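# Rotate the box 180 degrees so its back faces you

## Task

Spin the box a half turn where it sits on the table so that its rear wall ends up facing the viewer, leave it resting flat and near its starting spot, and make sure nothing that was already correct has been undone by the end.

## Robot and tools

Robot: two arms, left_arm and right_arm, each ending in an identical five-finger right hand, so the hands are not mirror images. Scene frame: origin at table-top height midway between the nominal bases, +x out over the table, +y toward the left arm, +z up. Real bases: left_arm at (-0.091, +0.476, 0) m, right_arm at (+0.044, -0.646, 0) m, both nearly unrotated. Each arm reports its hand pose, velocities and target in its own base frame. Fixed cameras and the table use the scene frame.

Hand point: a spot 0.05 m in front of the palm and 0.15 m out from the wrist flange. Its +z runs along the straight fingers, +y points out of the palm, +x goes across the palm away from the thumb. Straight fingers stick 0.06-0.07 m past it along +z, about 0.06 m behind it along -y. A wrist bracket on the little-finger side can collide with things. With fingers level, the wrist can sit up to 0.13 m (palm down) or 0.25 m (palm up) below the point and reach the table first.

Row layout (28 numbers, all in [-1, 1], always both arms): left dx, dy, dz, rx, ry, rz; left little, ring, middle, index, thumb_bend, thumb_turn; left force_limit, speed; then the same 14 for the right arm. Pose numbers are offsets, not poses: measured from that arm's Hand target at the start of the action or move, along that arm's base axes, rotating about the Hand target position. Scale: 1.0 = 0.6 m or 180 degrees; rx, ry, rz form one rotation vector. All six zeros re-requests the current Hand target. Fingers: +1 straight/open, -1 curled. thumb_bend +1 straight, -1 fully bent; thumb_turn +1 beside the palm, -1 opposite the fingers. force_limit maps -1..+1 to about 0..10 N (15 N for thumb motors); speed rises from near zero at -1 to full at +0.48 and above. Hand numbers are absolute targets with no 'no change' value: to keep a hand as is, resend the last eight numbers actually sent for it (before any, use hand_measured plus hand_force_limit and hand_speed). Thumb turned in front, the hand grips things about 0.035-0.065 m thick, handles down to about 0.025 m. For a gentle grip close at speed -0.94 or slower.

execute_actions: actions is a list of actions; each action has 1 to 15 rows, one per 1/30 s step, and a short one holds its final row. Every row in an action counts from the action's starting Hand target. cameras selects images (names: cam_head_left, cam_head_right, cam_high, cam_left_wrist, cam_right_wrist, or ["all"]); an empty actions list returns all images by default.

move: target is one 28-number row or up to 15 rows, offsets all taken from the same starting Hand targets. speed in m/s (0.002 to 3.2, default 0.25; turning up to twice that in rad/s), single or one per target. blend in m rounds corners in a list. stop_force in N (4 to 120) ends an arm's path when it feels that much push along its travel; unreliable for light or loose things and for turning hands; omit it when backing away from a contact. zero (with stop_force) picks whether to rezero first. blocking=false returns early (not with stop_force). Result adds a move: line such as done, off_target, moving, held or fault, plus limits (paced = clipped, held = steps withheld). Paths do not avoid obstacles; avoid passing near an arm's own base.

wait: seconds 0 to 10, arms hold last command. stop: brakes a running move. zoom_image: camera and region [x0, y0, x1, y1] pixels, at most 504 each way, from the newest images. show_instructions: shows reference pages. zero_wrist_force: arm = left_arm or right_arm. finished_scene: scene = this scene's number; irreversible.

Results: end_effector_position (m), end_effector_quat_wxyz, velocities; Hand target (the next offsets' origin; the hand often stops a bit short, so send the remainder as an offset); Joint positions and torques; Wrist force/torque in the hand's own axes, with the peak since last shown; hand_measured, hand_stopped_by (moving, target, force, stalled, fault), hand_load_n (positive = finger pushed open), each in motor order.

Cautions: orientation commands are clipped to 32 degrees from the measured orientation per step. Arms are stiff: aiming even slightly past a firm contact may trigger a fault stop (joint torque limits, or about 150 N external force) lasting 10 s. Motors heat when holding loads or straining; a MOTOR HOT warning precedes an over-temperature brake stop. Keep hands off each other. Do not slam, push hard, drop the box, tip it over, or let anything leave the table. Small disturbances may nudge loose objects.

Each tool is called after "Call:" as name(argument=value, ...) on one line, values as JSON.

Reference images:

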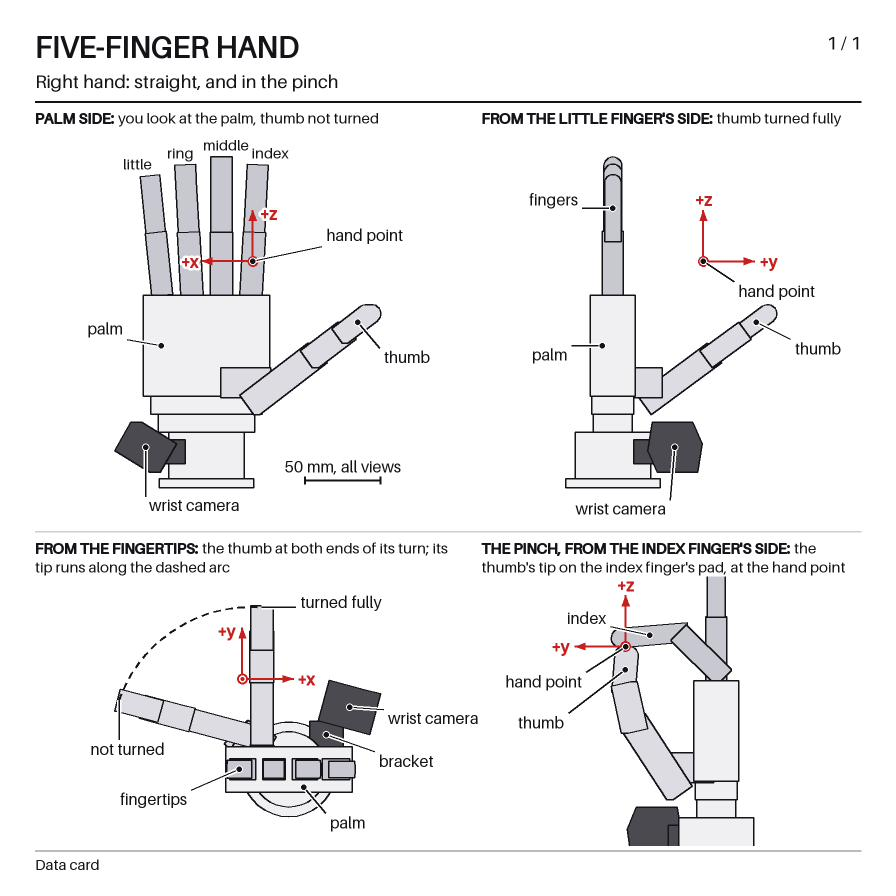

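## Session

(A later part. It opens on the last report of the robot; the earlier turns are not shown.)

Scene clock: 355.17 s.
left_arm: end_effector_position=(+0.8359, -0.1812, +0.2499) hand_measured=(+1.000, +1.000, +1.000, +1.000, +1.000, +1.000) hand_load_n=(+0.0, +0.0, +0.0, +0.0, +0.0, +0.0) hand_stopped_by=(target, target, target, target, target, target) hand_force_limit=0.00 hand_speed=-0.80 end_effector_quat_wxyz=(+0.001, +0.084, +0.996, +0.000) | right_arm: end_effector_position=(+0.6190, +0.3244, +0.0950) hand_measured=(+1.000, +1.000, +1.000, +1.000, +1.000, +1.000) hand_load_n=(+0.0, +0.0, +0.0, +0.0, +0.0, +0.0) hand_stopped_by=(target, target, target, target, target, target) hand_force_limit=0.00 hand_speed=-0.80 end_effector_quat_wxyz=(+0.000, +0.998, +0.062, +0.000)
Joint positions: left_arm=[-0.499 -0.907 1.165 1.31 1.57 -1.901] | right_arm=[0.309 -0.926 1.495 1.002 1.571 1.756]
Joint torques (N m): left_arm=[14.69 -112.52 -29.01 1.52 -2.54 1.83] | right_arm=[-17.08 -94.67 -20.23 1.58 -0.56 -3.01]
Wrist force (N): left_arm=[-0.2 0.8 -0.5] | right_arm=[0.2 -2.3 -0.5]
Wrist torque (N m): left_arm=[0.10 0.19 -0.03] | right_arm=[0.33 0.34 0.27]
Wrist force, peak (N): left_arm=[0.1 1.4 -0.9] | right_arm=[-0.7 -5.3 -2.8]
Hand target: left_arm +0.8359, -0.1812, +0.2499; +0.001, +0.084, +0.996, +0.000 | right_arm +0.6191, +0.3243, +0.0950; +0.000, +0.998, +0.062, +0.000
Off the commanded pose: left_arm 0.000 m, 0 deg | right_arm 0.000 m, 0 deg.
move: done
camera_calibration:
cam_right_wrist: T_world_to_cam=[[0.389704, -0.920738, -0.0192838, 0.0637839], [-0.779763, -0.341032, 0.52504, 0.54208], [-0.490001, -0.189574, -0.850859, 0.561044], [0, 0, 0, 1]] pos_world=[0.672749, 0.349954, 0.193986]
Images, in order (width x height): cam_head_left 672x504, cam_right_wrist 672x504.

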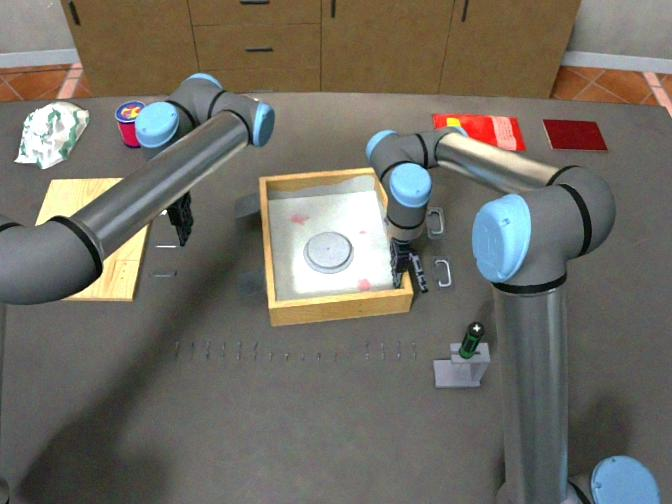

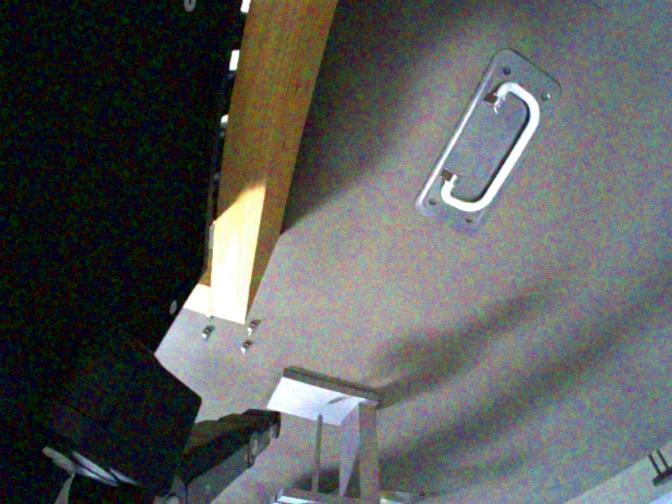

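Call:
move(target=[[0.2077,-0.3675,-0.1,0,0,0.0889,1,1,1,1,1,1,0,-0.8,0,0,0,0,0,0,1,1,1,1,1,1,0,-0.8],[0.2077,-0.3675,-0.2583,0,0,0.0889,1,1,1,1,1,1,0,-0.8,0,0,0,0,0,0,1,1,1,1,1,1,0,-0.8]], speed=[0.15,0.2], blend=[0.01,0], cameras=["cam_head_left","cam_left_wrist","cam_high"])

Scene clock: 379.53 s.
left_arm: end_effector_position=(+0.9552, -0.3959, +0.1827) hand_measured=(+1.000, +1.000, +1.000, +1.000, +1.000, +1.000) hand_load_n=(+0.0, +0.0, +0.0, +0.0, +0.0, +0.0) hand_stopped_by=(target, target, target, target, target, target) hand_force_limit=0.00 hand_speed=-0.80 end_effector_quat_wxyz=(+0.005, -0.051, +0.999, -0.002) | right_arm: end_effector_position=(+0.6191, +0.3243, +0.0950) hand_measured=(+1.000, +1.000, +1.000, +1.000, +1.000, +1.000) hand_load_n=(+0.0, +0.0, +0.0, +0.0, +0.0, +0.0) hand_stopped_by=(target, target, target, target, target, target) hand_force_limit=0.00 hand_speed=-0.80 end_effector_quat_wxyz=(+0.000, +0.998, +0.062, +0.000)
Joint positions: left_arm=[-0.628 -0.376 0.296 1.64 1.567 -2.3] | right_arm=[0.309 -0.926 1.495 1.002 1.571 1.756]
Joint torques (N m): left_arm=[14.3 -141.87 -31.08 1.19 -2.9 1.96] | right_arm=[-15.78 -94.17 -20.31 1.8 -0.54 -2.13]
Wrist force (N): left_arm=[0.0 0.7 -0.6] | right_arm=[0.1 -2.2 -0.4]
Wrist torque (N m): left_arm=[0.12 0.21 0.05] | right_arm=[0.36 0.34 0.27]
Wrist force, peak (N): left_arm=[-1.0 -0.7 6.8] | right_arm=[0.0 -2.7 -0.5]
Hand target: left_arm +0.9552, -0.3959, +0.1828; +0.005, -0.051, +0.999, -0.002 (not the last commanded pose) | right_arm +0.6191, +0.3243, +0.0950; +0.000, +0.998, +0.062, +0.000
Off the commanded pose: left_arm 0.088 m, 1 deg | right_arm 0.000 m, 0 deg.
move: held (left_arm; a check stopped the path); path passed 1 of 2 targets; limits=held
pose unreachable (left arm): on one or more control steps of this call, first in action 0 (counted from 0), this arm could not follow its commanded pose, so it was not sent that pose on those steps. It may still have moved: this result reports where it is.
cause: moving toward the commanded pose would bring a part of the arm too close to another arm (a part of this arm just beyond joint 3 (elbow) and a part of the right arm just beyond its joint 4 (wrist 1), at the place that arm is still heading or pushing toward).
camera_calibration:
cam_left_wrist: T_world_to_cam=[[-0.355376, 0.934561, -0.0174176, 0.712349], [0.780549, 0.306959, 0.544536, -0.721823], [0.514249, 0.17992, -0.838557, -0.148684], [0, 0, 0, 1]] pos_world=[0.89303, -0.417412, 0.280787]
Images, in order (width x height): cam_head_left 672x504, cam_high 672x504, cam_left_wrist 672x504.

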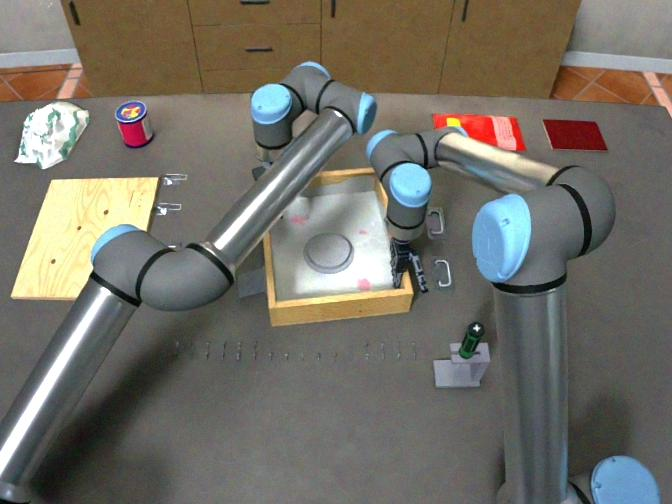

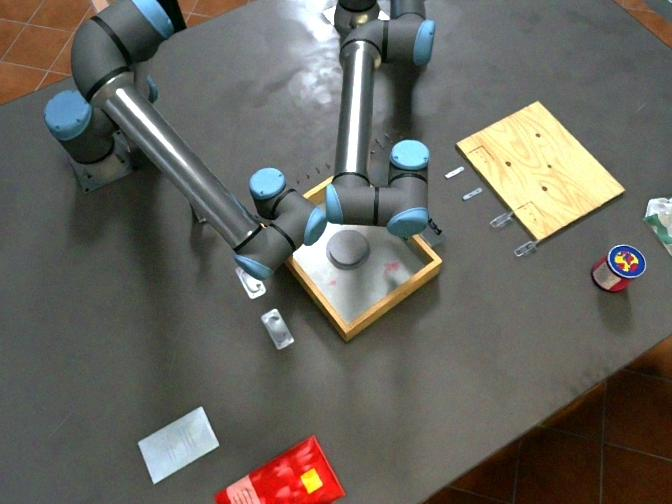

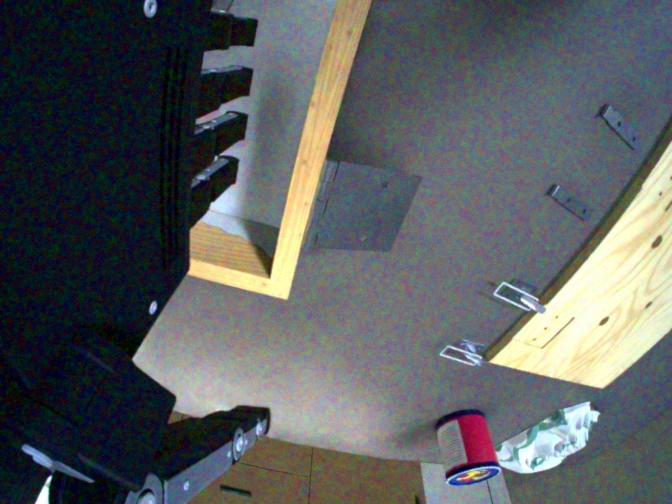

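Call:
move(target=[[0,0,0.02,0,0,0,1,1,1,1,1,1,0,-0.8,-0.005,0.033,0,0,0,0,1,1,1,1,1,1,0,-0.8],[0,0,0.02,0,0,0,1,1,1,1,1,1,0,-0.8,-0.005,0.033,0.25,0,0,0,1,1,1,1,1,1,0,-0.8],[0,0,0.02,0,0,0,1,1,1,1,1,1,0,-0.8,0.02,-0.18,0.3,0,0,0,1,1,1,1,1,1,0,-0.8],[0.0499,-0.005,-0.1463,0,0,0.0024,1,1,1,1,1,1,0,-0.8,0.02,-0.18,0.3,0,0,0,1,1,1,1,1,1,0,-0.8]], speed=[0.15,0.3,0.4,0.25], blend=[0.005,0.03,0.01,0], cameras=["cam_head_left","cam_left_wrist"])

Scene clock: 422.13 s.
left_arm: end_effector_position=(+0.9552, -0.3958, +0.1947) hand_measured=(+1.000, +1.000, +1.000, +1.000, +1.000, +1.000) hand_load_n=(+0.0, +0.0, +0.0, +0.0, -0.5, +0.0) hand_stopped_by=(target, target, target, target, target, target) hand_force_limit=0.00 hand_speed=-0.80 end_effector_quat_wxyz=(+0.006, -0.051, +0.999, -0.002) | right_arm: end_effector_position=(+0.6170, +0.3372, +0.0958) hand_measured=(+1.000, +1.000, +1.000, +1.000, +1.000, +1.000) hand_load_n=(+0.0, +0.0, +0.0, +0.0, +0.0, +0.0) hand_stopped_by=(target, target, target, target, target, target) hand_force_limit=0.00 hand_speed=-0.80 end_effector_quat_wxyz=(+0.000, +0.998, +0.062, +0.000)
Joint positions: left_arm=[-0.628 -0.369 0.262 1.667 1.567 -2.3] | right_arm=[0.327 -0.92 1.483 1.008 1.571 1.774]
Joint torques (N m): left_arm=[9.09 -101.9 -48.06 5.71 0 -0.2] | right_arm=[-14.19 -87.94 -21.52 0.71 -0.24 -2.04]
Wrist force (N): left_arm=[0.0 0.6 -0.7] | right_arm=[-1.1 2.2 -2.4]
Wrist torque (N m): left_arm=[0.06 0.21 0.07] | right_arm=[0.34 0.37 0.21]
Wrist force, peak (N): left_arm=[0.3 1.2 -0.8] | right_arm=[-1.2 0.1 -4.7]
Hand target: left_arm +0.9552, -0.3959, +0.1948; +0.005, -0.051, +0.999, -0.002 (not the last commanded pose) | right_arm +0.6170, +0.3371, +0.0958; +0.000, +0.998, +0.062, +0.000 (not the last commanded pose)
Off the commanded pose: left_arm 0.104 m, 0 deg | right_arm 0.217 m, 0 deg.
move: held (right_arm; a check stopped the path), off_target (left_arm; braked when a check withheld steps of right_arm); path passed 1 of 4 targets; limits=held
pose unreachable (right arm): on one or more control steps of this call, first in action 0 (counted from 0), this arm could not follow its commanded pose, so it was not sent that pose on those steps. It may still have moved: this result reports where it is.
cause: moving toward the commanded pose would bring a part of the arm too close to another arm (a part of this arm just beyond joint 4 (wrist 1) and a part of the left arm just beyond its joint 3 (elbow), 15 mm apart when this arm was first held).
camera_calibration:
cam_left_wrist: T_world_to_cam=[[-0.355411, 0.934548, -0.0174175, 0.712493], [0.780413, 0.306946, 0.544738, -0.728386], [0.51443, 0.180013, -0.838425, -0.138717], [0, 0, 0, 1]] pos_world=[0.89303, -0.417313, 0.292885]
Images, in order (width x height): cam_head_left 672x504, cam_left_wrist 672x504.

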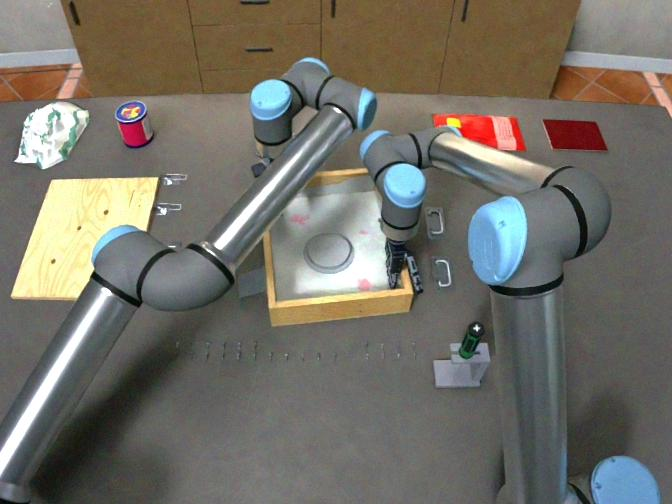

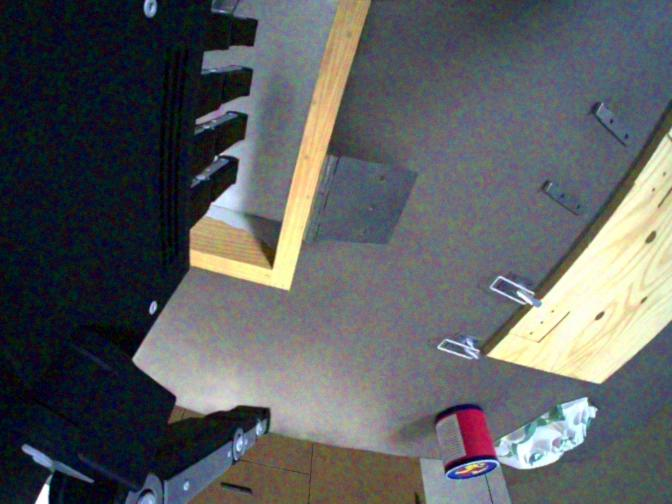

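Call:
move(target=[[-0.08,0.15,0.05,0,0,0,1,1,1,1,1,1,0,-0.8,0,0,0,0,0,0,1,1,1,1,1,1,0,-0.8],[-0.08,0.15,0.05,0,0,0,1,1,1,1,1,1,0,-0.8,0,0,0.25,0,0,0,1,1,1,1,1,1,0,-0.8],[-0.08,0.15,0.05,0,0,0,1,1,1,1,1,1,0,-0.8,0.063,-0.117,0.3,0,0,0,1,1,1,1,1,1,0,-0.8],[0.0499,-0.005,0.0,0,0,0.0024,1,1,1,1,1,1,0,-0.8,0.063,-0.117,0.3,0,0,0,1,1,1,1,1,1,0,-0.8],[0.0499,-0.005,-0.1663,0,0,0.0024,1,1,1,1,1,1,0,-0.8,0.063,-0.117,0.3,0,0,0,1,1,1,1,1,1,0,-0.8]], speed=[0.15,0.25,0.3,0.2,0.25], blend=[0,0.02,0,0.01,0], cameras=["cam_head_left","cam_left_wrist"])

Scene clock: 438.50 s.
left_arm: end_effector_position=(+0.9852, -0.3989, +0.0950) hand_measured=(+1.000, +1.000, +1.000, +1.000, +1.000, +1.000) hand_load_n=(+0.0, +0.0, +0.0, +0.0, +0.0, +0.0) hand_stopped_by=(target, target, target, target, target, target) hand_force_limit=0.00 hand_speed=-0.80 end_effector_quat_wxyz=(+0.005, -0.055, +0.998, -0.002) | right_arm: end_effector_position=(+0.6548, +0.2669, +0.2758) hand_measured=(+1.000, +1.000, +1.000, +1.000, +1.000, +1.000) hand_load_n=(+0.0, +0.0, +0.0, +0.0, +0.0, +0.0) hand_stopped_by=(target, target, target, target, target, target) hand_force_limit=0.00 hand_speed=-0.80 end_effector_quat_wxyz=(+0.000, +0.998, +0.062, +0.000)
Joint positions: left_arm=[-0.613 -0.197 0.087 1.67 1.567 -2.293] | right_arm=[0.22 -1.045 1.343 1.273 1.571 1.668]
Joint torques (N m): left_arm=[14.01 -143.07 -30.06 1.57 -2.01 2.07] | right_arm=[-13 -89.68 -44.74 7.05 -1.95 -2.35]
Wrist force (N): left_arm=[0.2 1.3 -0.8] | right_arm=[-1.0 2.5 -2.5]
Wrist torque (N m): left_arm=[0.21 0.17 0.25] | right_arm=[0.41 0.36 0.22]
Wrist force, peak (N): left_arm=[0.7 2.6 -1.1] | right_arm=[-0.3 4.1 -3.2]
Hand target: left_arm +0.9852, -0.3989, +0.0950; +0.006, -0.055, +0.998, -0.002 | right_arm +0.6548, +0.2669, +0.2758; +0.000, +0.998, +0.062, +0.000
Off the commanded pose: left_arm 0.000 m, 0 deg | right_arm 0.000 m, 0 deg.
elbow stopped short (left arm): the move would have taken joint 3 (elbow) straighter than the controller allows.
move: done
camera_calibration:
cam_left_wrist: T_world_to_cam=[[-0.362534, 0.931811, -0.0172677, 0.730164], [0.778261, 0.312882, 0.544439, -0.691905], [0.512717, 0.183939, -0.838622, -0.233981], [0, 0, 0, 1]] pos_world=[0.923157, -0.420851, 0.193087]
Images, in order (width x height): cam_head_left 672x504, cam_left_wrist 672x504.

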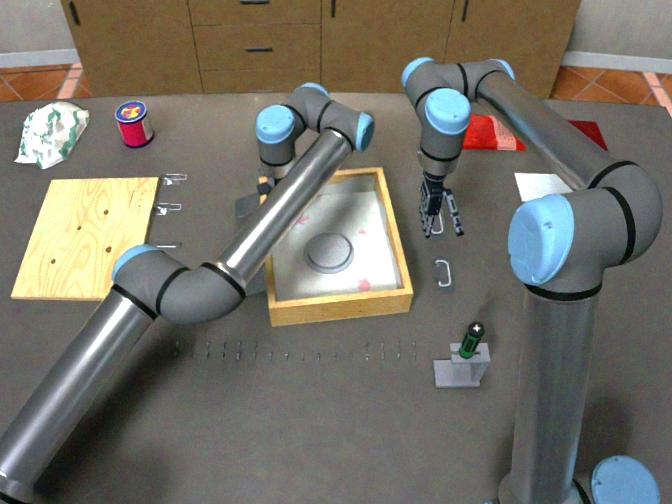

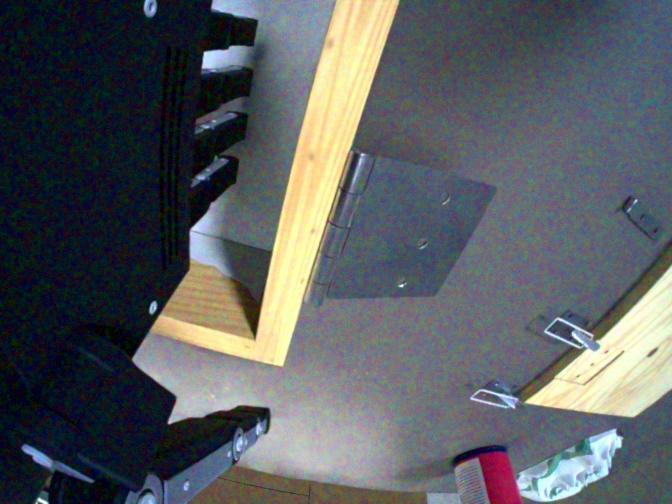

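Call:
move(target=[[-0.0055,0.0497,0,0,0,0,1,1,1,1,1,1,0,-0.8,0,0,0,0,0,0,1,1,1,1,1,1,0,-0.8],[-0.0654,0.1219,0,0,0,0.0417,1,1,1,1,1,1,0,-0.8,0,0,0,0,0,0,1,1,1,1,1,1,0,-0.8],[-0.1307,0.1807,0,0,0,0.0833,1,1,1,1,1,1,0,-0.8,0,0,0,0,0,0,1,1,1,1,1,1,0,-0.8]], speed=[0.08,0.12,0.12], blend=[0.01,0.02,0], cameras=["cam_head_left","cam_high"])

Call:
zoom_image(camera="cam_head_left", region=[180, 150, 430, 370])

Scene clock: 447.23 s.
left_arm: end_effector_position=(+0.9068, -0.2905, +0.0950) hand_measured=(+1.000, +1.000, +1.000, +1.000, +1.000, +1.000) hand_load_n=(+0.0, +0.0, +0.0, +0.5, +0.0, +0.0) hand_stopped_by=(target, target, target, target, target, target) hand_force_limit=0.00 hand_speed=-0.80 end_effector_quat_wxyz=(+0.006, -0.184, +0.983, -0.001) | right_arm: end_effector_position=(+0.6548, +0.2669, +0.2758) hand_measured=(+1.000, +1.000, +1.000, +1.000, +1.000, +1.000) hand_load_n=(+0.0, +0.0, +0.0, +0.0, +0.0, +0.0) hand_stopped_by=(target, target, target, target, target, target) hand_force_limit=0.00 hand_speed=-0.80 end_effector_quat_wxyz=(+0.000, +0.998, +0.062, +0.000)
Joint positions: left_arm=[-0.561 -0.567 0.825 1.302 1.565 -2.503] | right_arm=[0.22 -1.045 1.343 1.273 1.571 1.668]
Joint torques (N m): left_arm=[19.46 -130.88 -26.94 2.56 -3.91 -3.17] | right_arm=[-13.76 -89.84 -44.83 7.05 -1.89 -2.08]
Wrist force (N): left_arm=[0.6 -4.6 -2.7] | right_arm=[-1.2 2.5 -2.5]
Wrist torque (N m): left_arm=[0.38 0.09 0.19] | right_arm=[0.41 0.39 0.21]
Wrist force, peak (N): left_arm=[-1.3 -7.1 -0.7] | right_arm=[-0.9 2.5 -2.9]
Hand target: left_arm +0.9067, -0.2904, +0.0950; +0.006, -0.185, +0.983, -0.001 | right_arm +0.6548, +0.2669, +0.2758; +0.000, +0.998, +0.062, +0.000
Off the commanded pose: left_arm 0.000 m, 0 deg | right_arm 0.000 m, 0 deg.
move: done
Images, in order (width x height): cam_head_left 672x504, cam_high 672x504.

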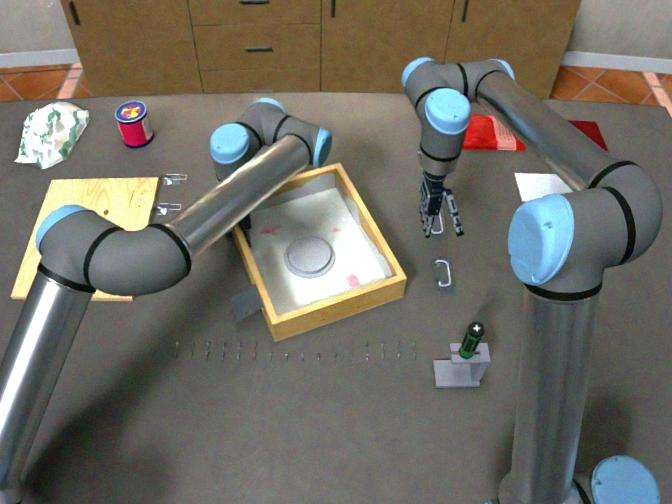

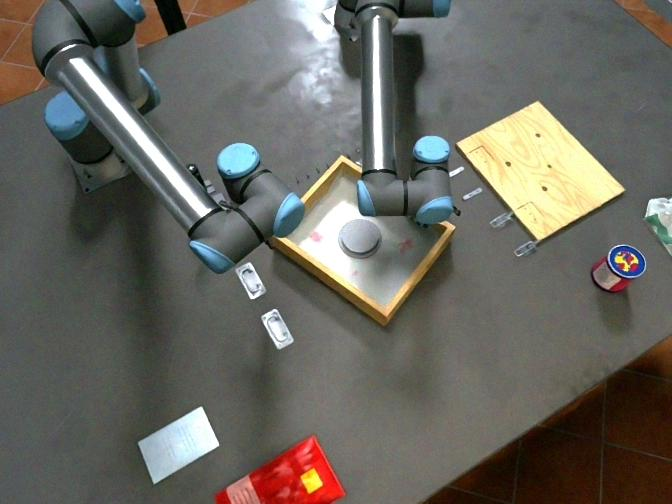

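Scaled by 2.016 from the camera's 672x504 image, which has a finer 960x720 frame.

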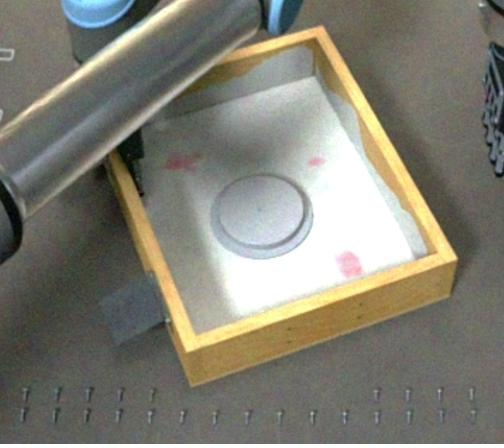

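Call:
move(target=[[0,0,0,0,0,0,1,1,1,1,1,1,0,-0.8,-0.0043,0.1947,-0.143,0,0,0.0861,1,1,1,1,1,1,0,-0.8],[0,0,0,0,0,0,1,1,1,1,1,1,0,-0.8,-0.0043,0.1947,-0.3013,0,0,0.0861,1,1,1,1,1,1,0,-0.8]], speed=[0.2,0.2], blend=[0.01,0], cameras=["cam_head_left","cam_right_wrist"])

Scene clock: 483.30 s.
left_arm: end_effector_position=(+0.9067, -0.2904, +0.0950) hand_measured=(+1.000, +1.000, +1.000, +1.000, +1.000, +1.000) hand_load_n=(+0.0, +0.0, +0.0, +0.0, +0.0, +0.0) hand_stopped_by=(target, target, target, target, target, target) hand_force_limit=0.00 hand_speed=-0.80 end_effector_quat_wxyz=(+0.006, -0.185, +0.983, -0.001) | right_arm: end_effector_position=(+0.6522, +0.3837, +0.0951) hand_measured=(+1.000, +1.000, +1.000, +1.000, +1.000, +1.000) hand_load_n=(+0.0, +0.0, +0.0, +0.0, -0.5, +0.0) hand_stopped_by=(target, target, target, target, target, target) hand_force_limit=0.00 hand_speed=-0.80 end_effector_quat_wxyz=(+0.000, +0.981, +0.196, +0.000)
Joint positions: left_arm=[-0.561 -0.567 0.826 1.302 1.565 -2.503] | right_arm=[0.381 -0.858 1.373 1.055 1.571 1.558]
Joint torques (N m): left_arm=[18.95 -130.58 -26.09 2.31 -4.45 -2.99] | right_arm=[16.28 -69.43 -21.35 0.68 1.22 -2.24]
Wrist force (N): left_arm=[0.5 -4.4 -2.9] | right_arm=[-0.8 2.5 -2.5]
Wrist torque (N m): left_arm=[0.43 0.11 0.20] | right_arm=[0.39 0.31 0.23]
Wrist force, peak (N): left_arm=[0.8 -4.9 -3.3] | right_arm=[-0.9 3.8 -3.4]
Hand target: left_arm +0.9067, -0.2904, +0.0950; +0.006, -0.185, +0.983, -0.001 | right_arm +0.6522, +0.3837, +0.0950; +0.000, +0.981, +0.196, +0.000
Off the commanded pose: left_arm 0.000 m, 0 deg | right_arm 0.000 m, 0 deg.
move: done
camera_calibration:
cam_right_wrist: T_world_to_cam=[[0.621619, -0.783082, -0.0193153, -0.0986527], [-0.66036, -0.537146, 0.524785, 0.585554], [-0.421324, -0.313461, -0.851016, 0.591389], [0, 0, 0, 1]] pos_world=[0.697168, 0.422652, 0.194086]
Images, in order (width x height): cam_head_left 672x504, cam_right_wrist 672x504.

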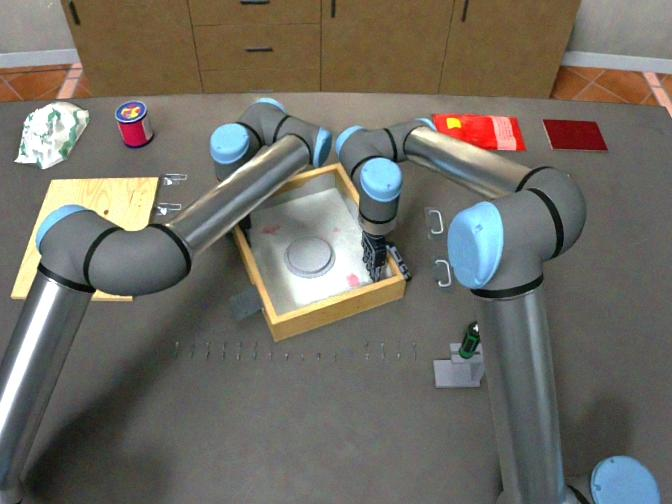

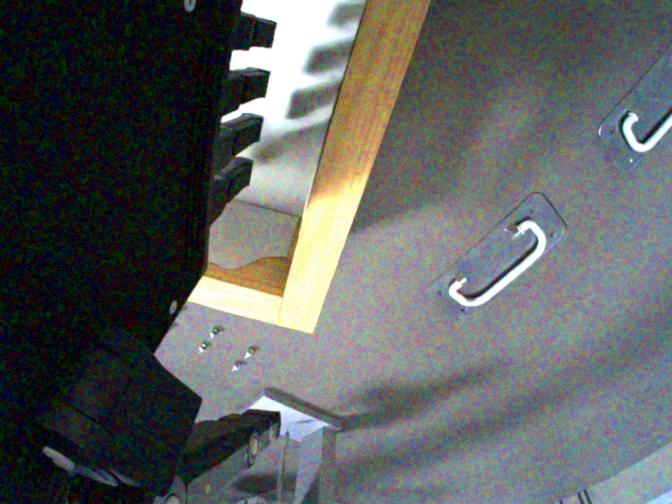

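Call:
move(target=[[0.0017,-0.0045,0,0,0,0,1,1,1,1,1,1,0,-0.8,0.019,-0.047,0,0,0,0,1,1,1,1,1,1,0,-0.8],[-0.1016,-0.0113,0,0,0,0.0861,1,1,1,1,1,1,0,-0.8,0.1465,-0.0783,0,0,0,0.0861,1,1,1,1,1,1,0,-0.8],[-0.1987,-0.0499,0,0,0,0.175,1,1,1,1,1,1,0,-0.8,0.2858,-0.0765,0,0,0,0.175,1,1,1,1,1,1,0,-0.8],[-0.2886,-0.111,0,0,0,0.2639,1,1,1,1,1,1,0,-0.8,0.412,-0.034,0,0,0,0.2639,1,1,1,1,1,1,0,-0.8],[-0.3839,-0.2015,0,0,0,0.3639,1,1,1,1,1,1,0,-0.8,0.5147,0.0573,0,0,0,0.3639,1,1,1,1,1,1,0,-0.8]], speed=[0.08,0.13,0.13,0.13,0.13], blend=[0.01,0.015,0.015,0.015,0], cameras=["cam_head_left","cam_head_right","cam_high"])

Call:
zoom_image(camera="cam_head_left", region=[190, 150, 440, 370])

Scene clock: 505.87 s.
left_arm: end_effector_position=(+0.6764, -0.4113, +0.0950) hand_measured=(+1.000, +1.000, +1.000, +1.000, +1.000, +1.000) hand_load_n=(+0.0, +0.0, +0.0, +0.5, +0.0, +0.0) hand_stopped_by=(target, target, target, target, target, target) hand_force_limit=0.00 hand_speed=-0.80 end_effector_quat_wxyz=(-0.005, +0.687, -0.727, -0.002) | right_arm: end_effector_position=(+0.9610, +0.4181, +0.0950) hand_measured=(+1.000, +1.000, +1.000, +1.000, +1.000, +1.000) hand_load_n=(+0.0, +0.0, +0.0, +0.5, +0.0, +0.0) hand_stopped_by=(target, target, target, target, target, target) hand_force_limit=0.00 hand_speed=-0.80 end_effector_quat_wxyz=(+0.000, +0.719, +0.695, +0.000)
Joint positions: left_arm=[-0.753 -0.761 1.198 1.138 1.56 -3.838] | right_arm=[0.29 -0.461 0.621 1.411 1.571 0.323]
Joint torques (N m): left_arm=[-17.83 -119.53 -24.02 3.08 -2.73 -2.78] | right_arm=[10.81 -94.64 -47.42 5.46 2.18 -2.34]
Wrist force (N): left_arm=[2.7 -3.5 -1.1] | right_arm=[2.1 -3.7 -2.2]
Wrist torque (N m): left_arm=[0.42 0.18 0.37] | right_arm=[0.45 0.37 0.44]
Wrist force, peak (N): left_arm=[3.8 -5.7 -0.7] | right_arm=[3.6 -6.1 -4.5]
Hand target: left_arm +0.6764, -0.4113, +0.0950; -0.005, +0.687, -0.727, -0.002 | right_arm +0.9610, +0.4181, +0.0950; +0.000, +0.719, +0.695, +0.000
Off the commanded pose: left_arm 0.000 m, 0 deg | right_arm 0.000 m, 0 deg.
move: done
Images, in order (width x height): cam_head_left 672x504, cam_head_right 672x504, cam_high 672x504.

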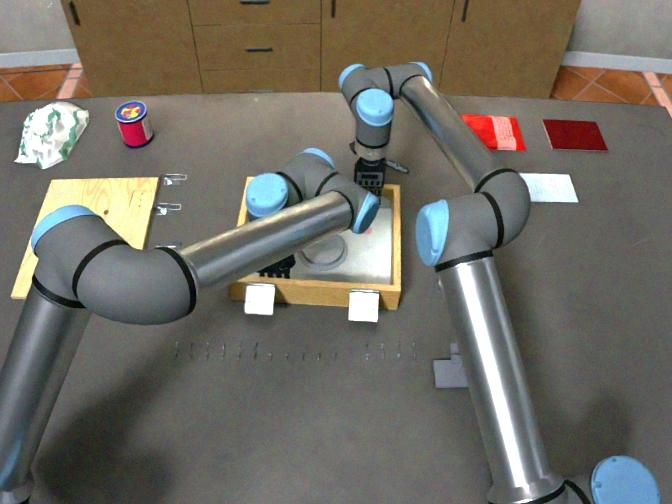

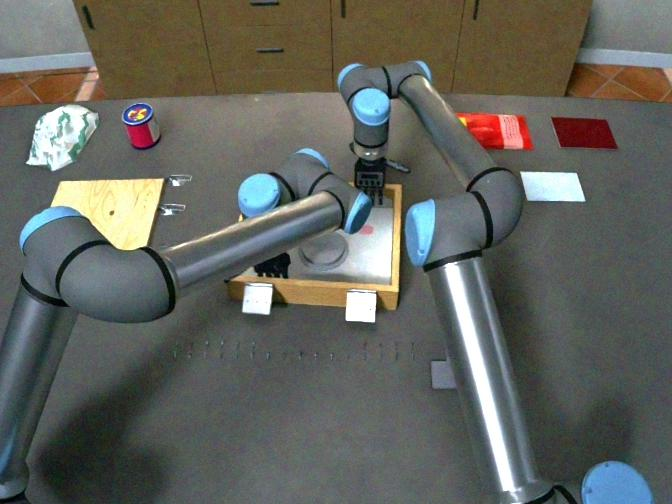

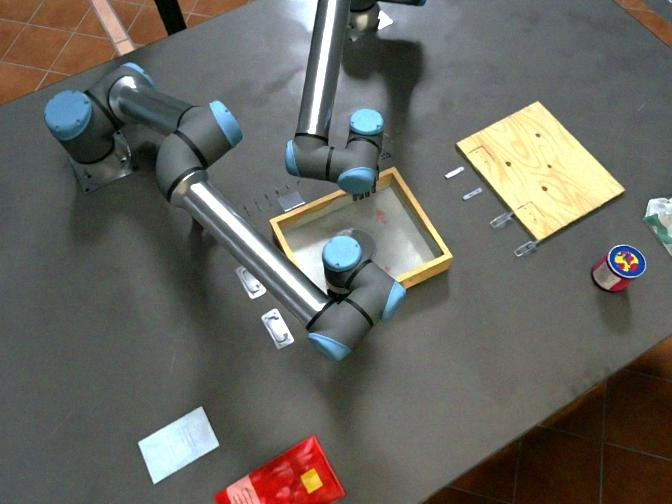

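Scaled by 2.016 from the camera's 672x504 image, which has a finer 960x720 frame.

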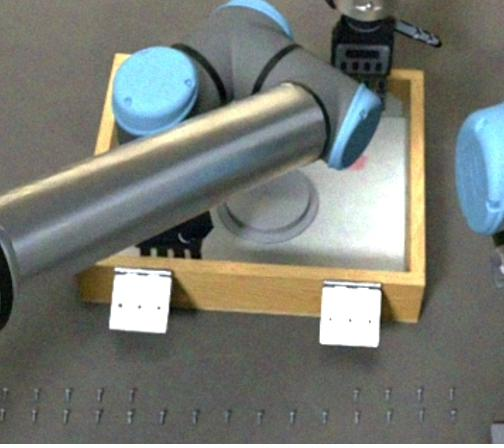

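Call:
move(target=[[0.0333,-0.001,0,0,0,0,1,1,1,1,1,1,0,-0.8,-0.0333,0,0,0,0,0,1,1,1,1,1,1,0,-0.8],[0.0333,-0.001,0.25,0,0,0,1,1,1,1,1,1,0,-0.8,-0.0333,0,0.25,0,0,0,1,1,1,1,1,1,0,-0.8],[0.0452,0.2569,0.25,0,0,0.27,1,1,1,1,1,1,0,-0.8,-0.1263,-0.1847,0.25,0,0,0.27,1,1,1,1,1,1,0,-0.8],[0.0909,0.0715,0.25,0,0,0.5411,1,1,1,1,1,1,0,-0.8,-0.089,-0.043,0.25,0,0,0.5442,1,1,1,1,1,1,0,-0.8]], speed=[0.15,0.3,0.4,0.4], blend=[0.005,0.03,0.03,0], cameras=["all"])

Call:
zoom_image(camera="cam_head_left", region=[190, 150, 440, 370])

Scene clock: 550.70 s.
left_arm: end_effector_position=(+0.7309, -0.3684, +0.2450) hand_measured=(+1.000, +1.000, +1.000, +1.000, +1.000, +1.000) hand_load_n=(+0.0, +0.0, +0.0, +0.0, +0.0, +0.0) hand_stopped_by=(target, target, target, target, target, target) hand_force_limit=0.00 hand_speed=-0.80 end_effector_quat_wxyz=(-0.002, +0.999, +0.036, -0.005) | right_arm: end_effector_position=(+0.9076, +0.3923, +0.2450) hand_measured=(+1.000, +1.000, +1.000, +1.000, +1.000, +1.000) hand_load_n=(+0.0, +0.0, +0.0, +0.0, +0.0, +0.0) hand_stopped_by=(target, target, target, target, target, target) hand_force_limit=0.00 hand_speed=-0.80 end_effector_quat_wxyz=(+0.000, -0.053, +0.999, +0.000)
Joint positions: left_arm=[-0.598 -0.919 1.198 1.303 1.574 -5.383] | right_arm=[0.171 -0.678 0.771 1.478 1.571 -1.505]
Joint torques (N m): left_arm=[-19.48 -74.87 -46 5.8 -3.21 -2.98] | right_arm=[17.14 -83.59 -45.11 7.24 -1.66 -2.17]
Wrist force (N): left_arm=[0.6 1.1 -0.8] | right_arm=[-1.2 2.2 -3.2]
Wrist torque (N m): left_arm=[0.16 0.08 0.20] | right_arm=[0.40 0.40 0.20]
Wrist force, peak (N): left_arm=[2.7 -3.8 -1.0] | right_arm=[-0.7 2.6 -4.7]
Hand target: left_arm +0.7309, -0.3684, +0.2450; -0.002, +0.999, +0.036, -0.005 | right_arm +0.9076, +0.3923, +0.2450; +0.000, -0.053, +0.999, +0.000
Off the commanded pose: left_arm 0.000 m, 0 deg | right_arm 0.000 m, 0 deg.
move: done
camera_calibration:
cam_left_wrist: T_world_to_cam=[[0.327789, -0.944591, -0.0173721, -0.583644], [-0.789188, -0.283877, 0.544606, 0.340589], [-0.519362, -0.164806, -0.838512, 0.642462], [0, 0, 0, 1]] pos_world=[0.793771, -0.348738, 0.343086]
cam_right_wrist: T_world_to_cam=[[-0.372781, 0.927717, -0.01937, -0.0163694], [0.785962, 0.326779, 0.524862, -0.97148], [0.493253, 0.180434, -0.850967, -0.19459], [0, 0, 0, 1]] pos_world=[0.853426, 0.367756, 0.343986]

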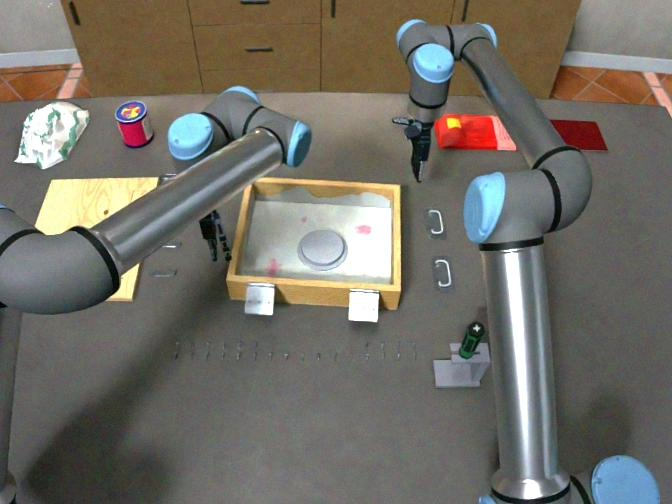

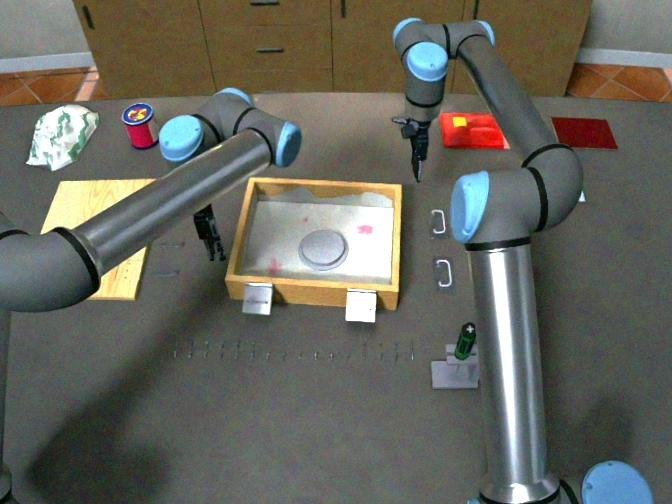

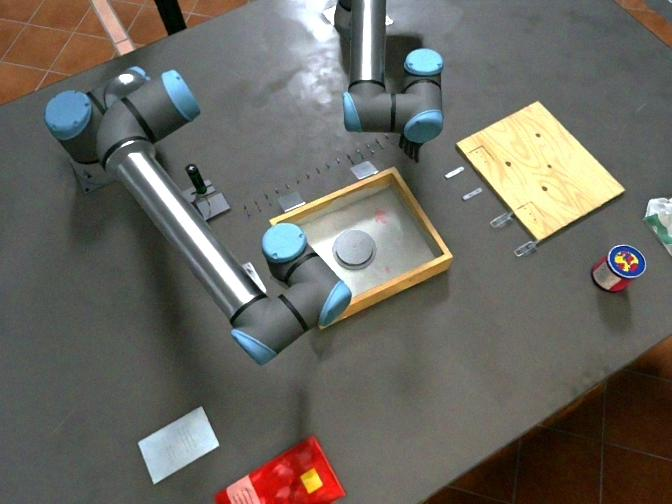

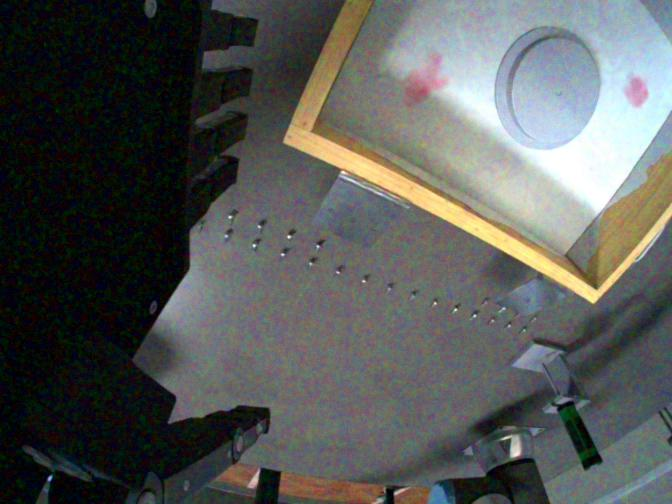

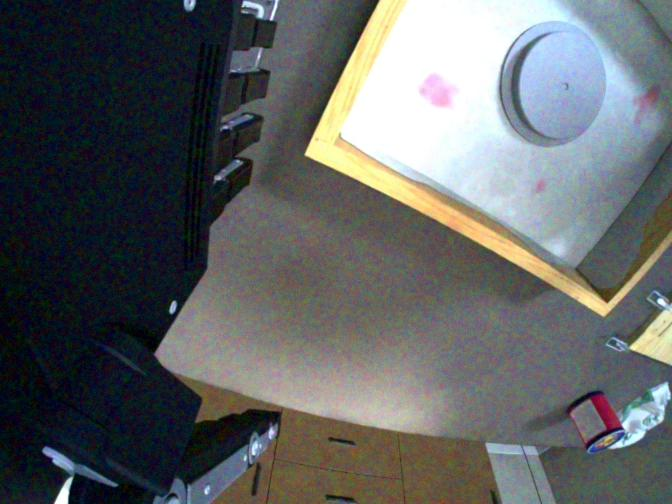

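Scaled by 2.016 from the camera's 672x504 image, which has a finer 960x720 frame.

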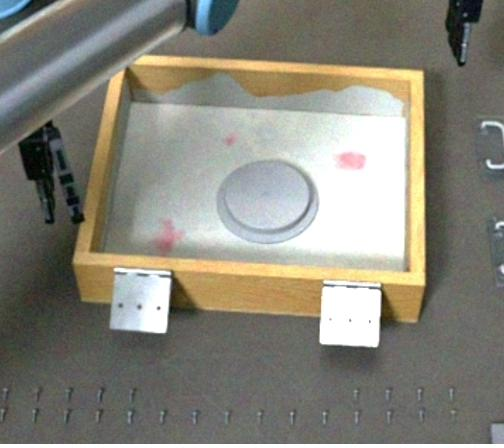

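Call:
move(target=[[0,0,-0.25,0,0,0,1,1,1,1,1,1,0,-0.8,0,0,-0.25,0,0,0,1,1,1,1,1,1,0,-0.8],[-0.0032,-0.0248,-0.25,0,0,0,1,1,1,1,1,1,0,-0.8,0,0.03,-0.25,0,0,0,1,1,1,1,1,1,0,-0.8]], speed=[0.25,0.08], blend=0, cameras=["cam_head_left","cam_left_wrist","cam_right_wrist"])

Scene clock: 569.10 s.
left_arm: end_effector_position=(+0.7290, -0.3832, +0.0950) hand_measured=(+1.000, +1.000, +1.000, +1.000, +1.000, +1.000) hand_load_n=(+0.0, +0.0, +0.0, +0.5, +0.0, +0.0) hand_stopped_by=(target, target, target, target, target, target) hand_force_limit=0.00 hand_speed=-0.80 end_effector_quat_wxyz=(-0.002, +0.999, +0.036, -0.005) | right_arm: end_effector_position=(+0.9077, +0.4102, +0.0950) hand_measured=(+1.000, +1.000, +1.000, +1.000, +1.000, +1.000) hand_load_n=(+0.0, +0.0, +0.0, +0.5, +0.0, +0.0) hand_stopped_by=(target, target, target, target, target, target) hand_force_limit=0.00 hand_speed=-0.80 end_effector_quat_wxyz=(+0.000, -0.053, +0.999, +0.000)
Joint positions: left_arm=[-0.614 -0.817 1.302 1.097 1.574 -5.4] | right_arm=[0.19 -0.6 0.893 1.278 1.571 -1.486]
Joint torques (N m): left_arm=[-24.84 -77.93 -49.27 4.03 3.45 -3.02] | right_arm=[27.35 -84.69 -43.44 6.5 -0.82 1.62]
Wrist force (N): left_arm=[-3.5 -6.3 -0.8] | right_arm=[-3.1 -5.6 -3.0]
Wrist torque (N m): left_arm=[0.32 0.12 -0.01] | right_arm=[0.56 0.37 -0.15]
Wrist force, peak (N): left_arm=[-4.7 -8.6 -0.8] | right_arm=[-3.4 -7.5 -3.2]
Hand target: left_arm +0.7290, -0.3833, +0.0950; -0.002, +0.999, +0.036, -0.005 | right_arm +0.9076, +0.4103, +0.0950; +0.000, -0.053, +0.999, +0.000
Off the commanded pose: left_arm 0.000 m, 0 deg | right_arm 0.000 m, 0 deg.
move: done
camera_calibration:
cam_left_wrist: T_world_to_cam=[[0.327964, -0.944528, -0.0174921, -0.599699], [-0.789115, -0.284087, 0.544602, 0.416446], [-0.519361, -0.164807, -0.838512, 0.513258], [0, 0, 0, 1]] pos_world=[0.79187, -0.363537, 0.193086]
cam_right_wrist: T_world_to_cam=[[-0.372917, 0.927664, -0.0193068, -0.0357566], [0.785951, 0.326872, 0.52482, -0.898619], [0.493167, 0.18054, -0.850994, -0.325427], [0, 0, 0, 1]] pos_world=[0.853426, 0.385656, 0.193986]
Images, in order (width x height): cam_head_left 672x504, cam_left_wrist 672x504, cam_right_wrist 672x504.

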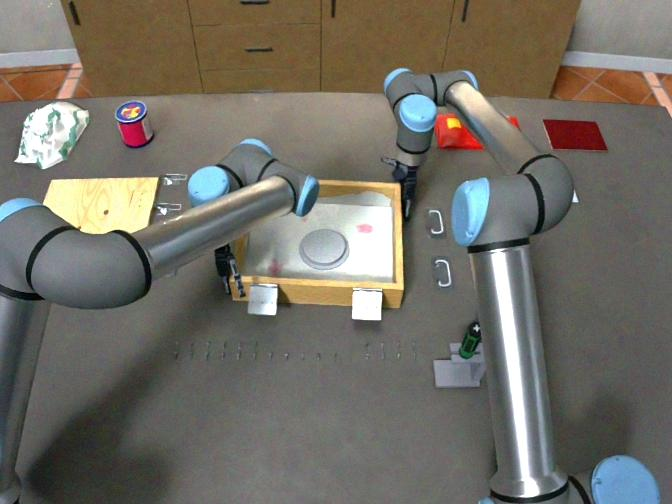

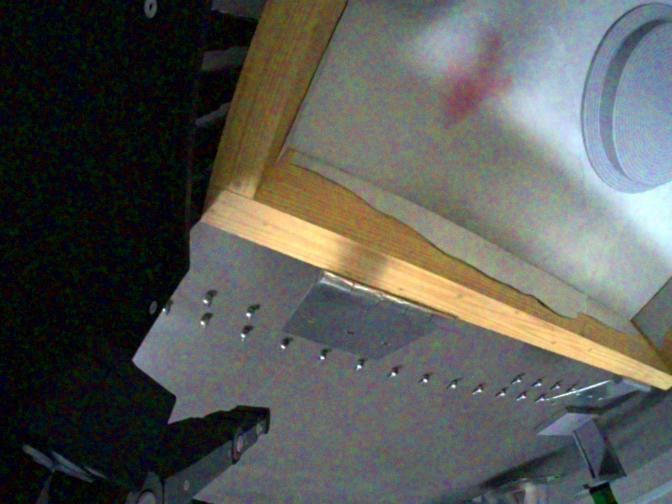

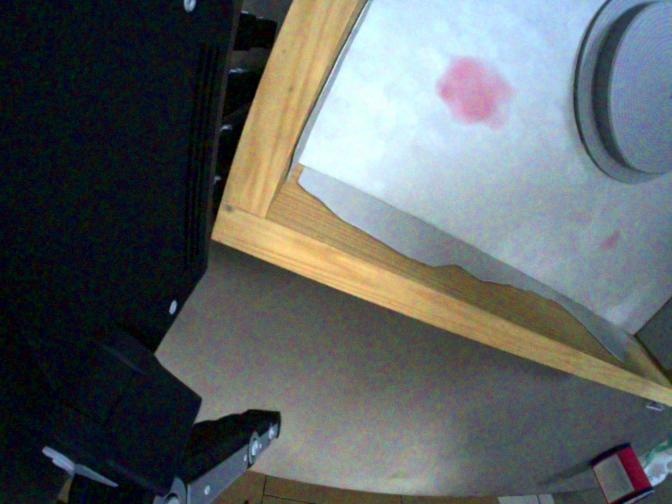

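Call:
move(target=[0,0,0,0,0,0,1,1,1,1,1,1,0,-0.8,0,0.0583,0,0,0,0,1,1,1,1,1,1,0,-0.8], speed=0.06, stop_force=25, cameras=["cam_head_left"])

Call:
zoom_image(camera="cam_head_left", region=[190, 150, 440, 370])

Scene clock: 575.20 s.
left_arm: end_effector_position=(+0.7290, -0.3833, +0.0950) hand_measured=(+1.000, +1.000, +1.000, +1.000, +1.000, +1.000) hand_load_n=(+0.0, +0.5, +0.0, +0.5, +0.0, +0.0) hand_stopped_by=(target, target, target, target, target, target) hand_force_limit=0.00 hand_speed=-0.80 end_effector_quat_wxyz=(-0.002, +0.999, +0.036, -0.005) | right_arm: end_effector_position=(+0.9076, +0.4453, +0.0950) hand_measured=(+1.000, +1.000, +1.000, +1.000, +1.000, +1.000) hand_load_n=(+0.0, +0.0, +0.0, +0.0, +0.0, +0.0) hand_stopped_by=(target, target, target, target, target, target) hand_force_limit=0.00 hand_speed=-0.80 end_effector_quat_wxyz=(+0.000, -0.053, +0.999, +0.000)
Joint positions: left_arm=[-0.615 -0.817 1.302 1.097 1.574 -5.4] | right_arm=[0.226 -0.572 0.839 1.304 1.571 -1.45]
Joint torques (N m): left_arm=[-4.51 -78.26 -30.41 1.34 -0.71 -0.73] | right_arm=[24.97 -87.99 -44.43 7.82 -1.32 2.28]
Wrist force (N): left_arm=[-2.3 -3.6 -0.8] | right_arm=[-4.8 -7.2 -3.1]
Wrist torque (N m): left_arm=[0.24 0.13 0.03] | right_arm=[0.52 0.35 -0.25]
Wrist force, peak (N): left_arm=[-4.0 -8.0 -0.8] | right_arm=[-3.9 -8.5 -3.3]
Hand target: left_arm +0.7290, -0.3833, +0.0950; -0.002, +0.999, +0.036, -0.005 | right_arm +0.9076, +0.4453, +0.0950; +0.000, -0.053, +0.999, +0.000
Off the commanded pose: left_arm 0.000 m, 0 deg | right_arm 0.000 m, 0 deg.
move: done
Images, in order (width x height): cam_head_left 672x504.

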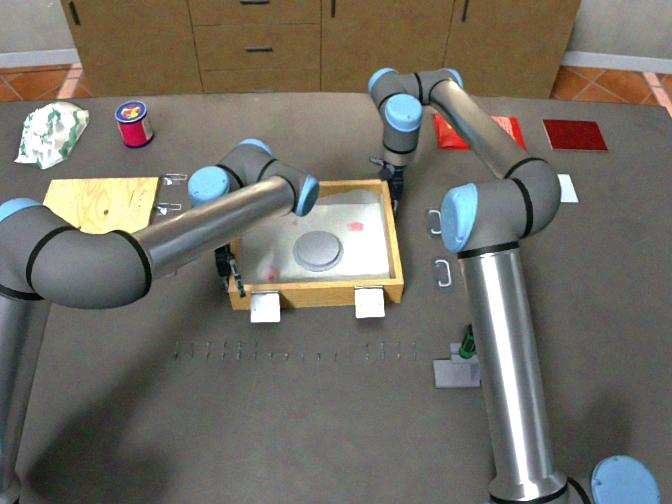

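Scaled by 2.016 from the camera's 672x504 image, which has a finer 960x720 frame.

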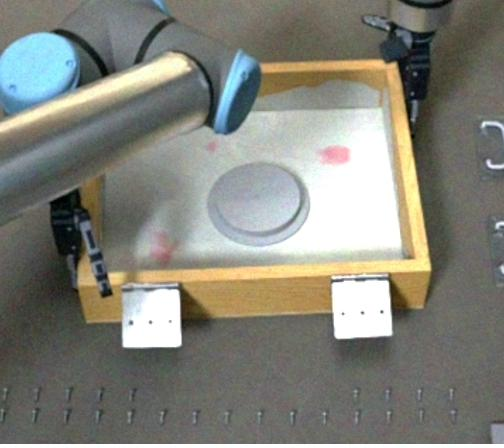

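Call:
move(target=[0,0,0,0,0,0,1,1,1,1,1,1,0,-0.8,0,0.0217,0,0,0,0,1,1,1,1,1,1,0,-0.8], speed=0.05, stop_force=20, cameras=["cam_head_left"])

Call:
zoom_image(camera="cam_head_left", region=[190, 150, 440, 370])

Scene clock: 587.77 s.
left_arm: end_effector_position=(+0.7290, -0.3833, +0.0950) hand_measured=(+1.000, +1.000, +1.000, +1.000, +1.000, +1.000) hand_load_n=(+0.0, +0.0, +0.0, +0.5, +0.0, +0.0) hand_stopped_by=(target, target, target, target, target, target) hand_force_limit=0.00 hand_speed=-0.80 end_effector_quat_wxyz=(-0.002, +0.999, +0.036, -0.005) | right_arm: end_effector_position=(+0.9077, +0.4583, +0.0950) hand_measured=(+1.000, +1.000, +1.000, +1.000, +1.000, +1.000) hand_load_n=(+0.0, +0.0, +0.0, +0.5, -0.5, +0.0) hand_stopped_by=(target, target, target, target, target, target) hand_force_limit=0.00 hand_speed=-0.80 end_effector_quat_wxyz=(+0.000, -0.053, +0.999, +0.000)
Joint positions: left_arm=[-0.615 -0.817 1.302 1.097 1.574 -5.4] | right_arm=[0.24 -0.561 0.817 1.315 1.571 -1.437]
Joint torques (N m): left_arm=[10.21 -78.81 -29.72 1.12 -1.26 1.28] | right_arm=[29.35 -87.92 -42.91 7.95 -2.03 2.21]
Wrist force (N): left_arm=[-4.4 -6.9 -1.1] | right_arm=[-7.1 -10.3 -3.4]
Wrist torque (N m): left_arm=[0.27 0.17 -0.10] | right_arm=[0.52 0.39 -0.41]
Wrist force, peak (N): left_arm=[-4.4 -6.9 -1.1] | right_arm=[-7.1 -10.3 -3.4]
Hand target: left_arm +0.7290, -0.3833, +0.0950; -0.002, +0.999, +0.036, -0.005 | right_arm +0.9076, +0.4583, +0.0950; +0.000, -0.053, +0.999, +0.000
Off the commanded pose: left_arm 0.000 m, 0 deg | right_arm 0.000 m, 0 deg.
move: done
Images, in order (width x height): cam_head_left 672x504.

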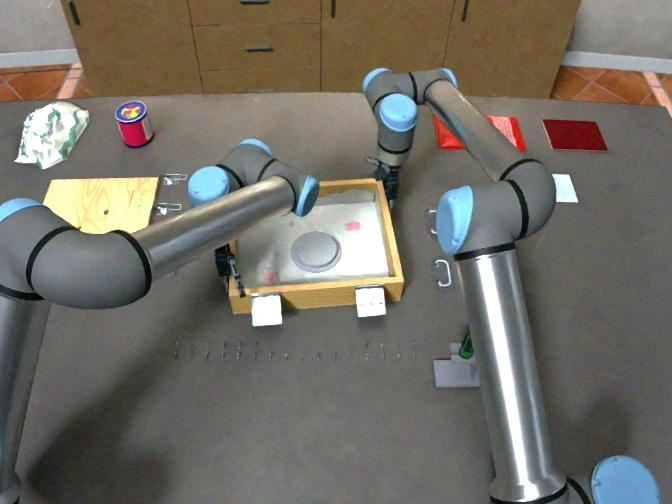

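Scaled by 2.016 from the camera's 672x504 image, which has a finer 960x720 frame.

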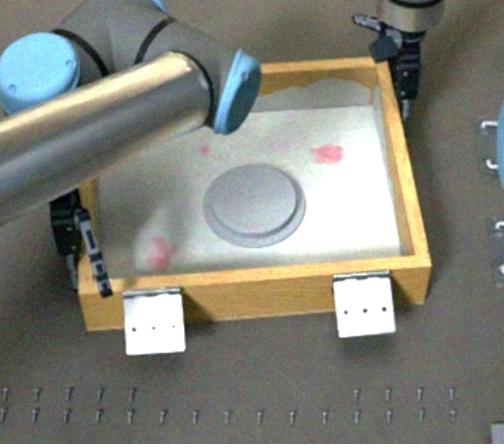

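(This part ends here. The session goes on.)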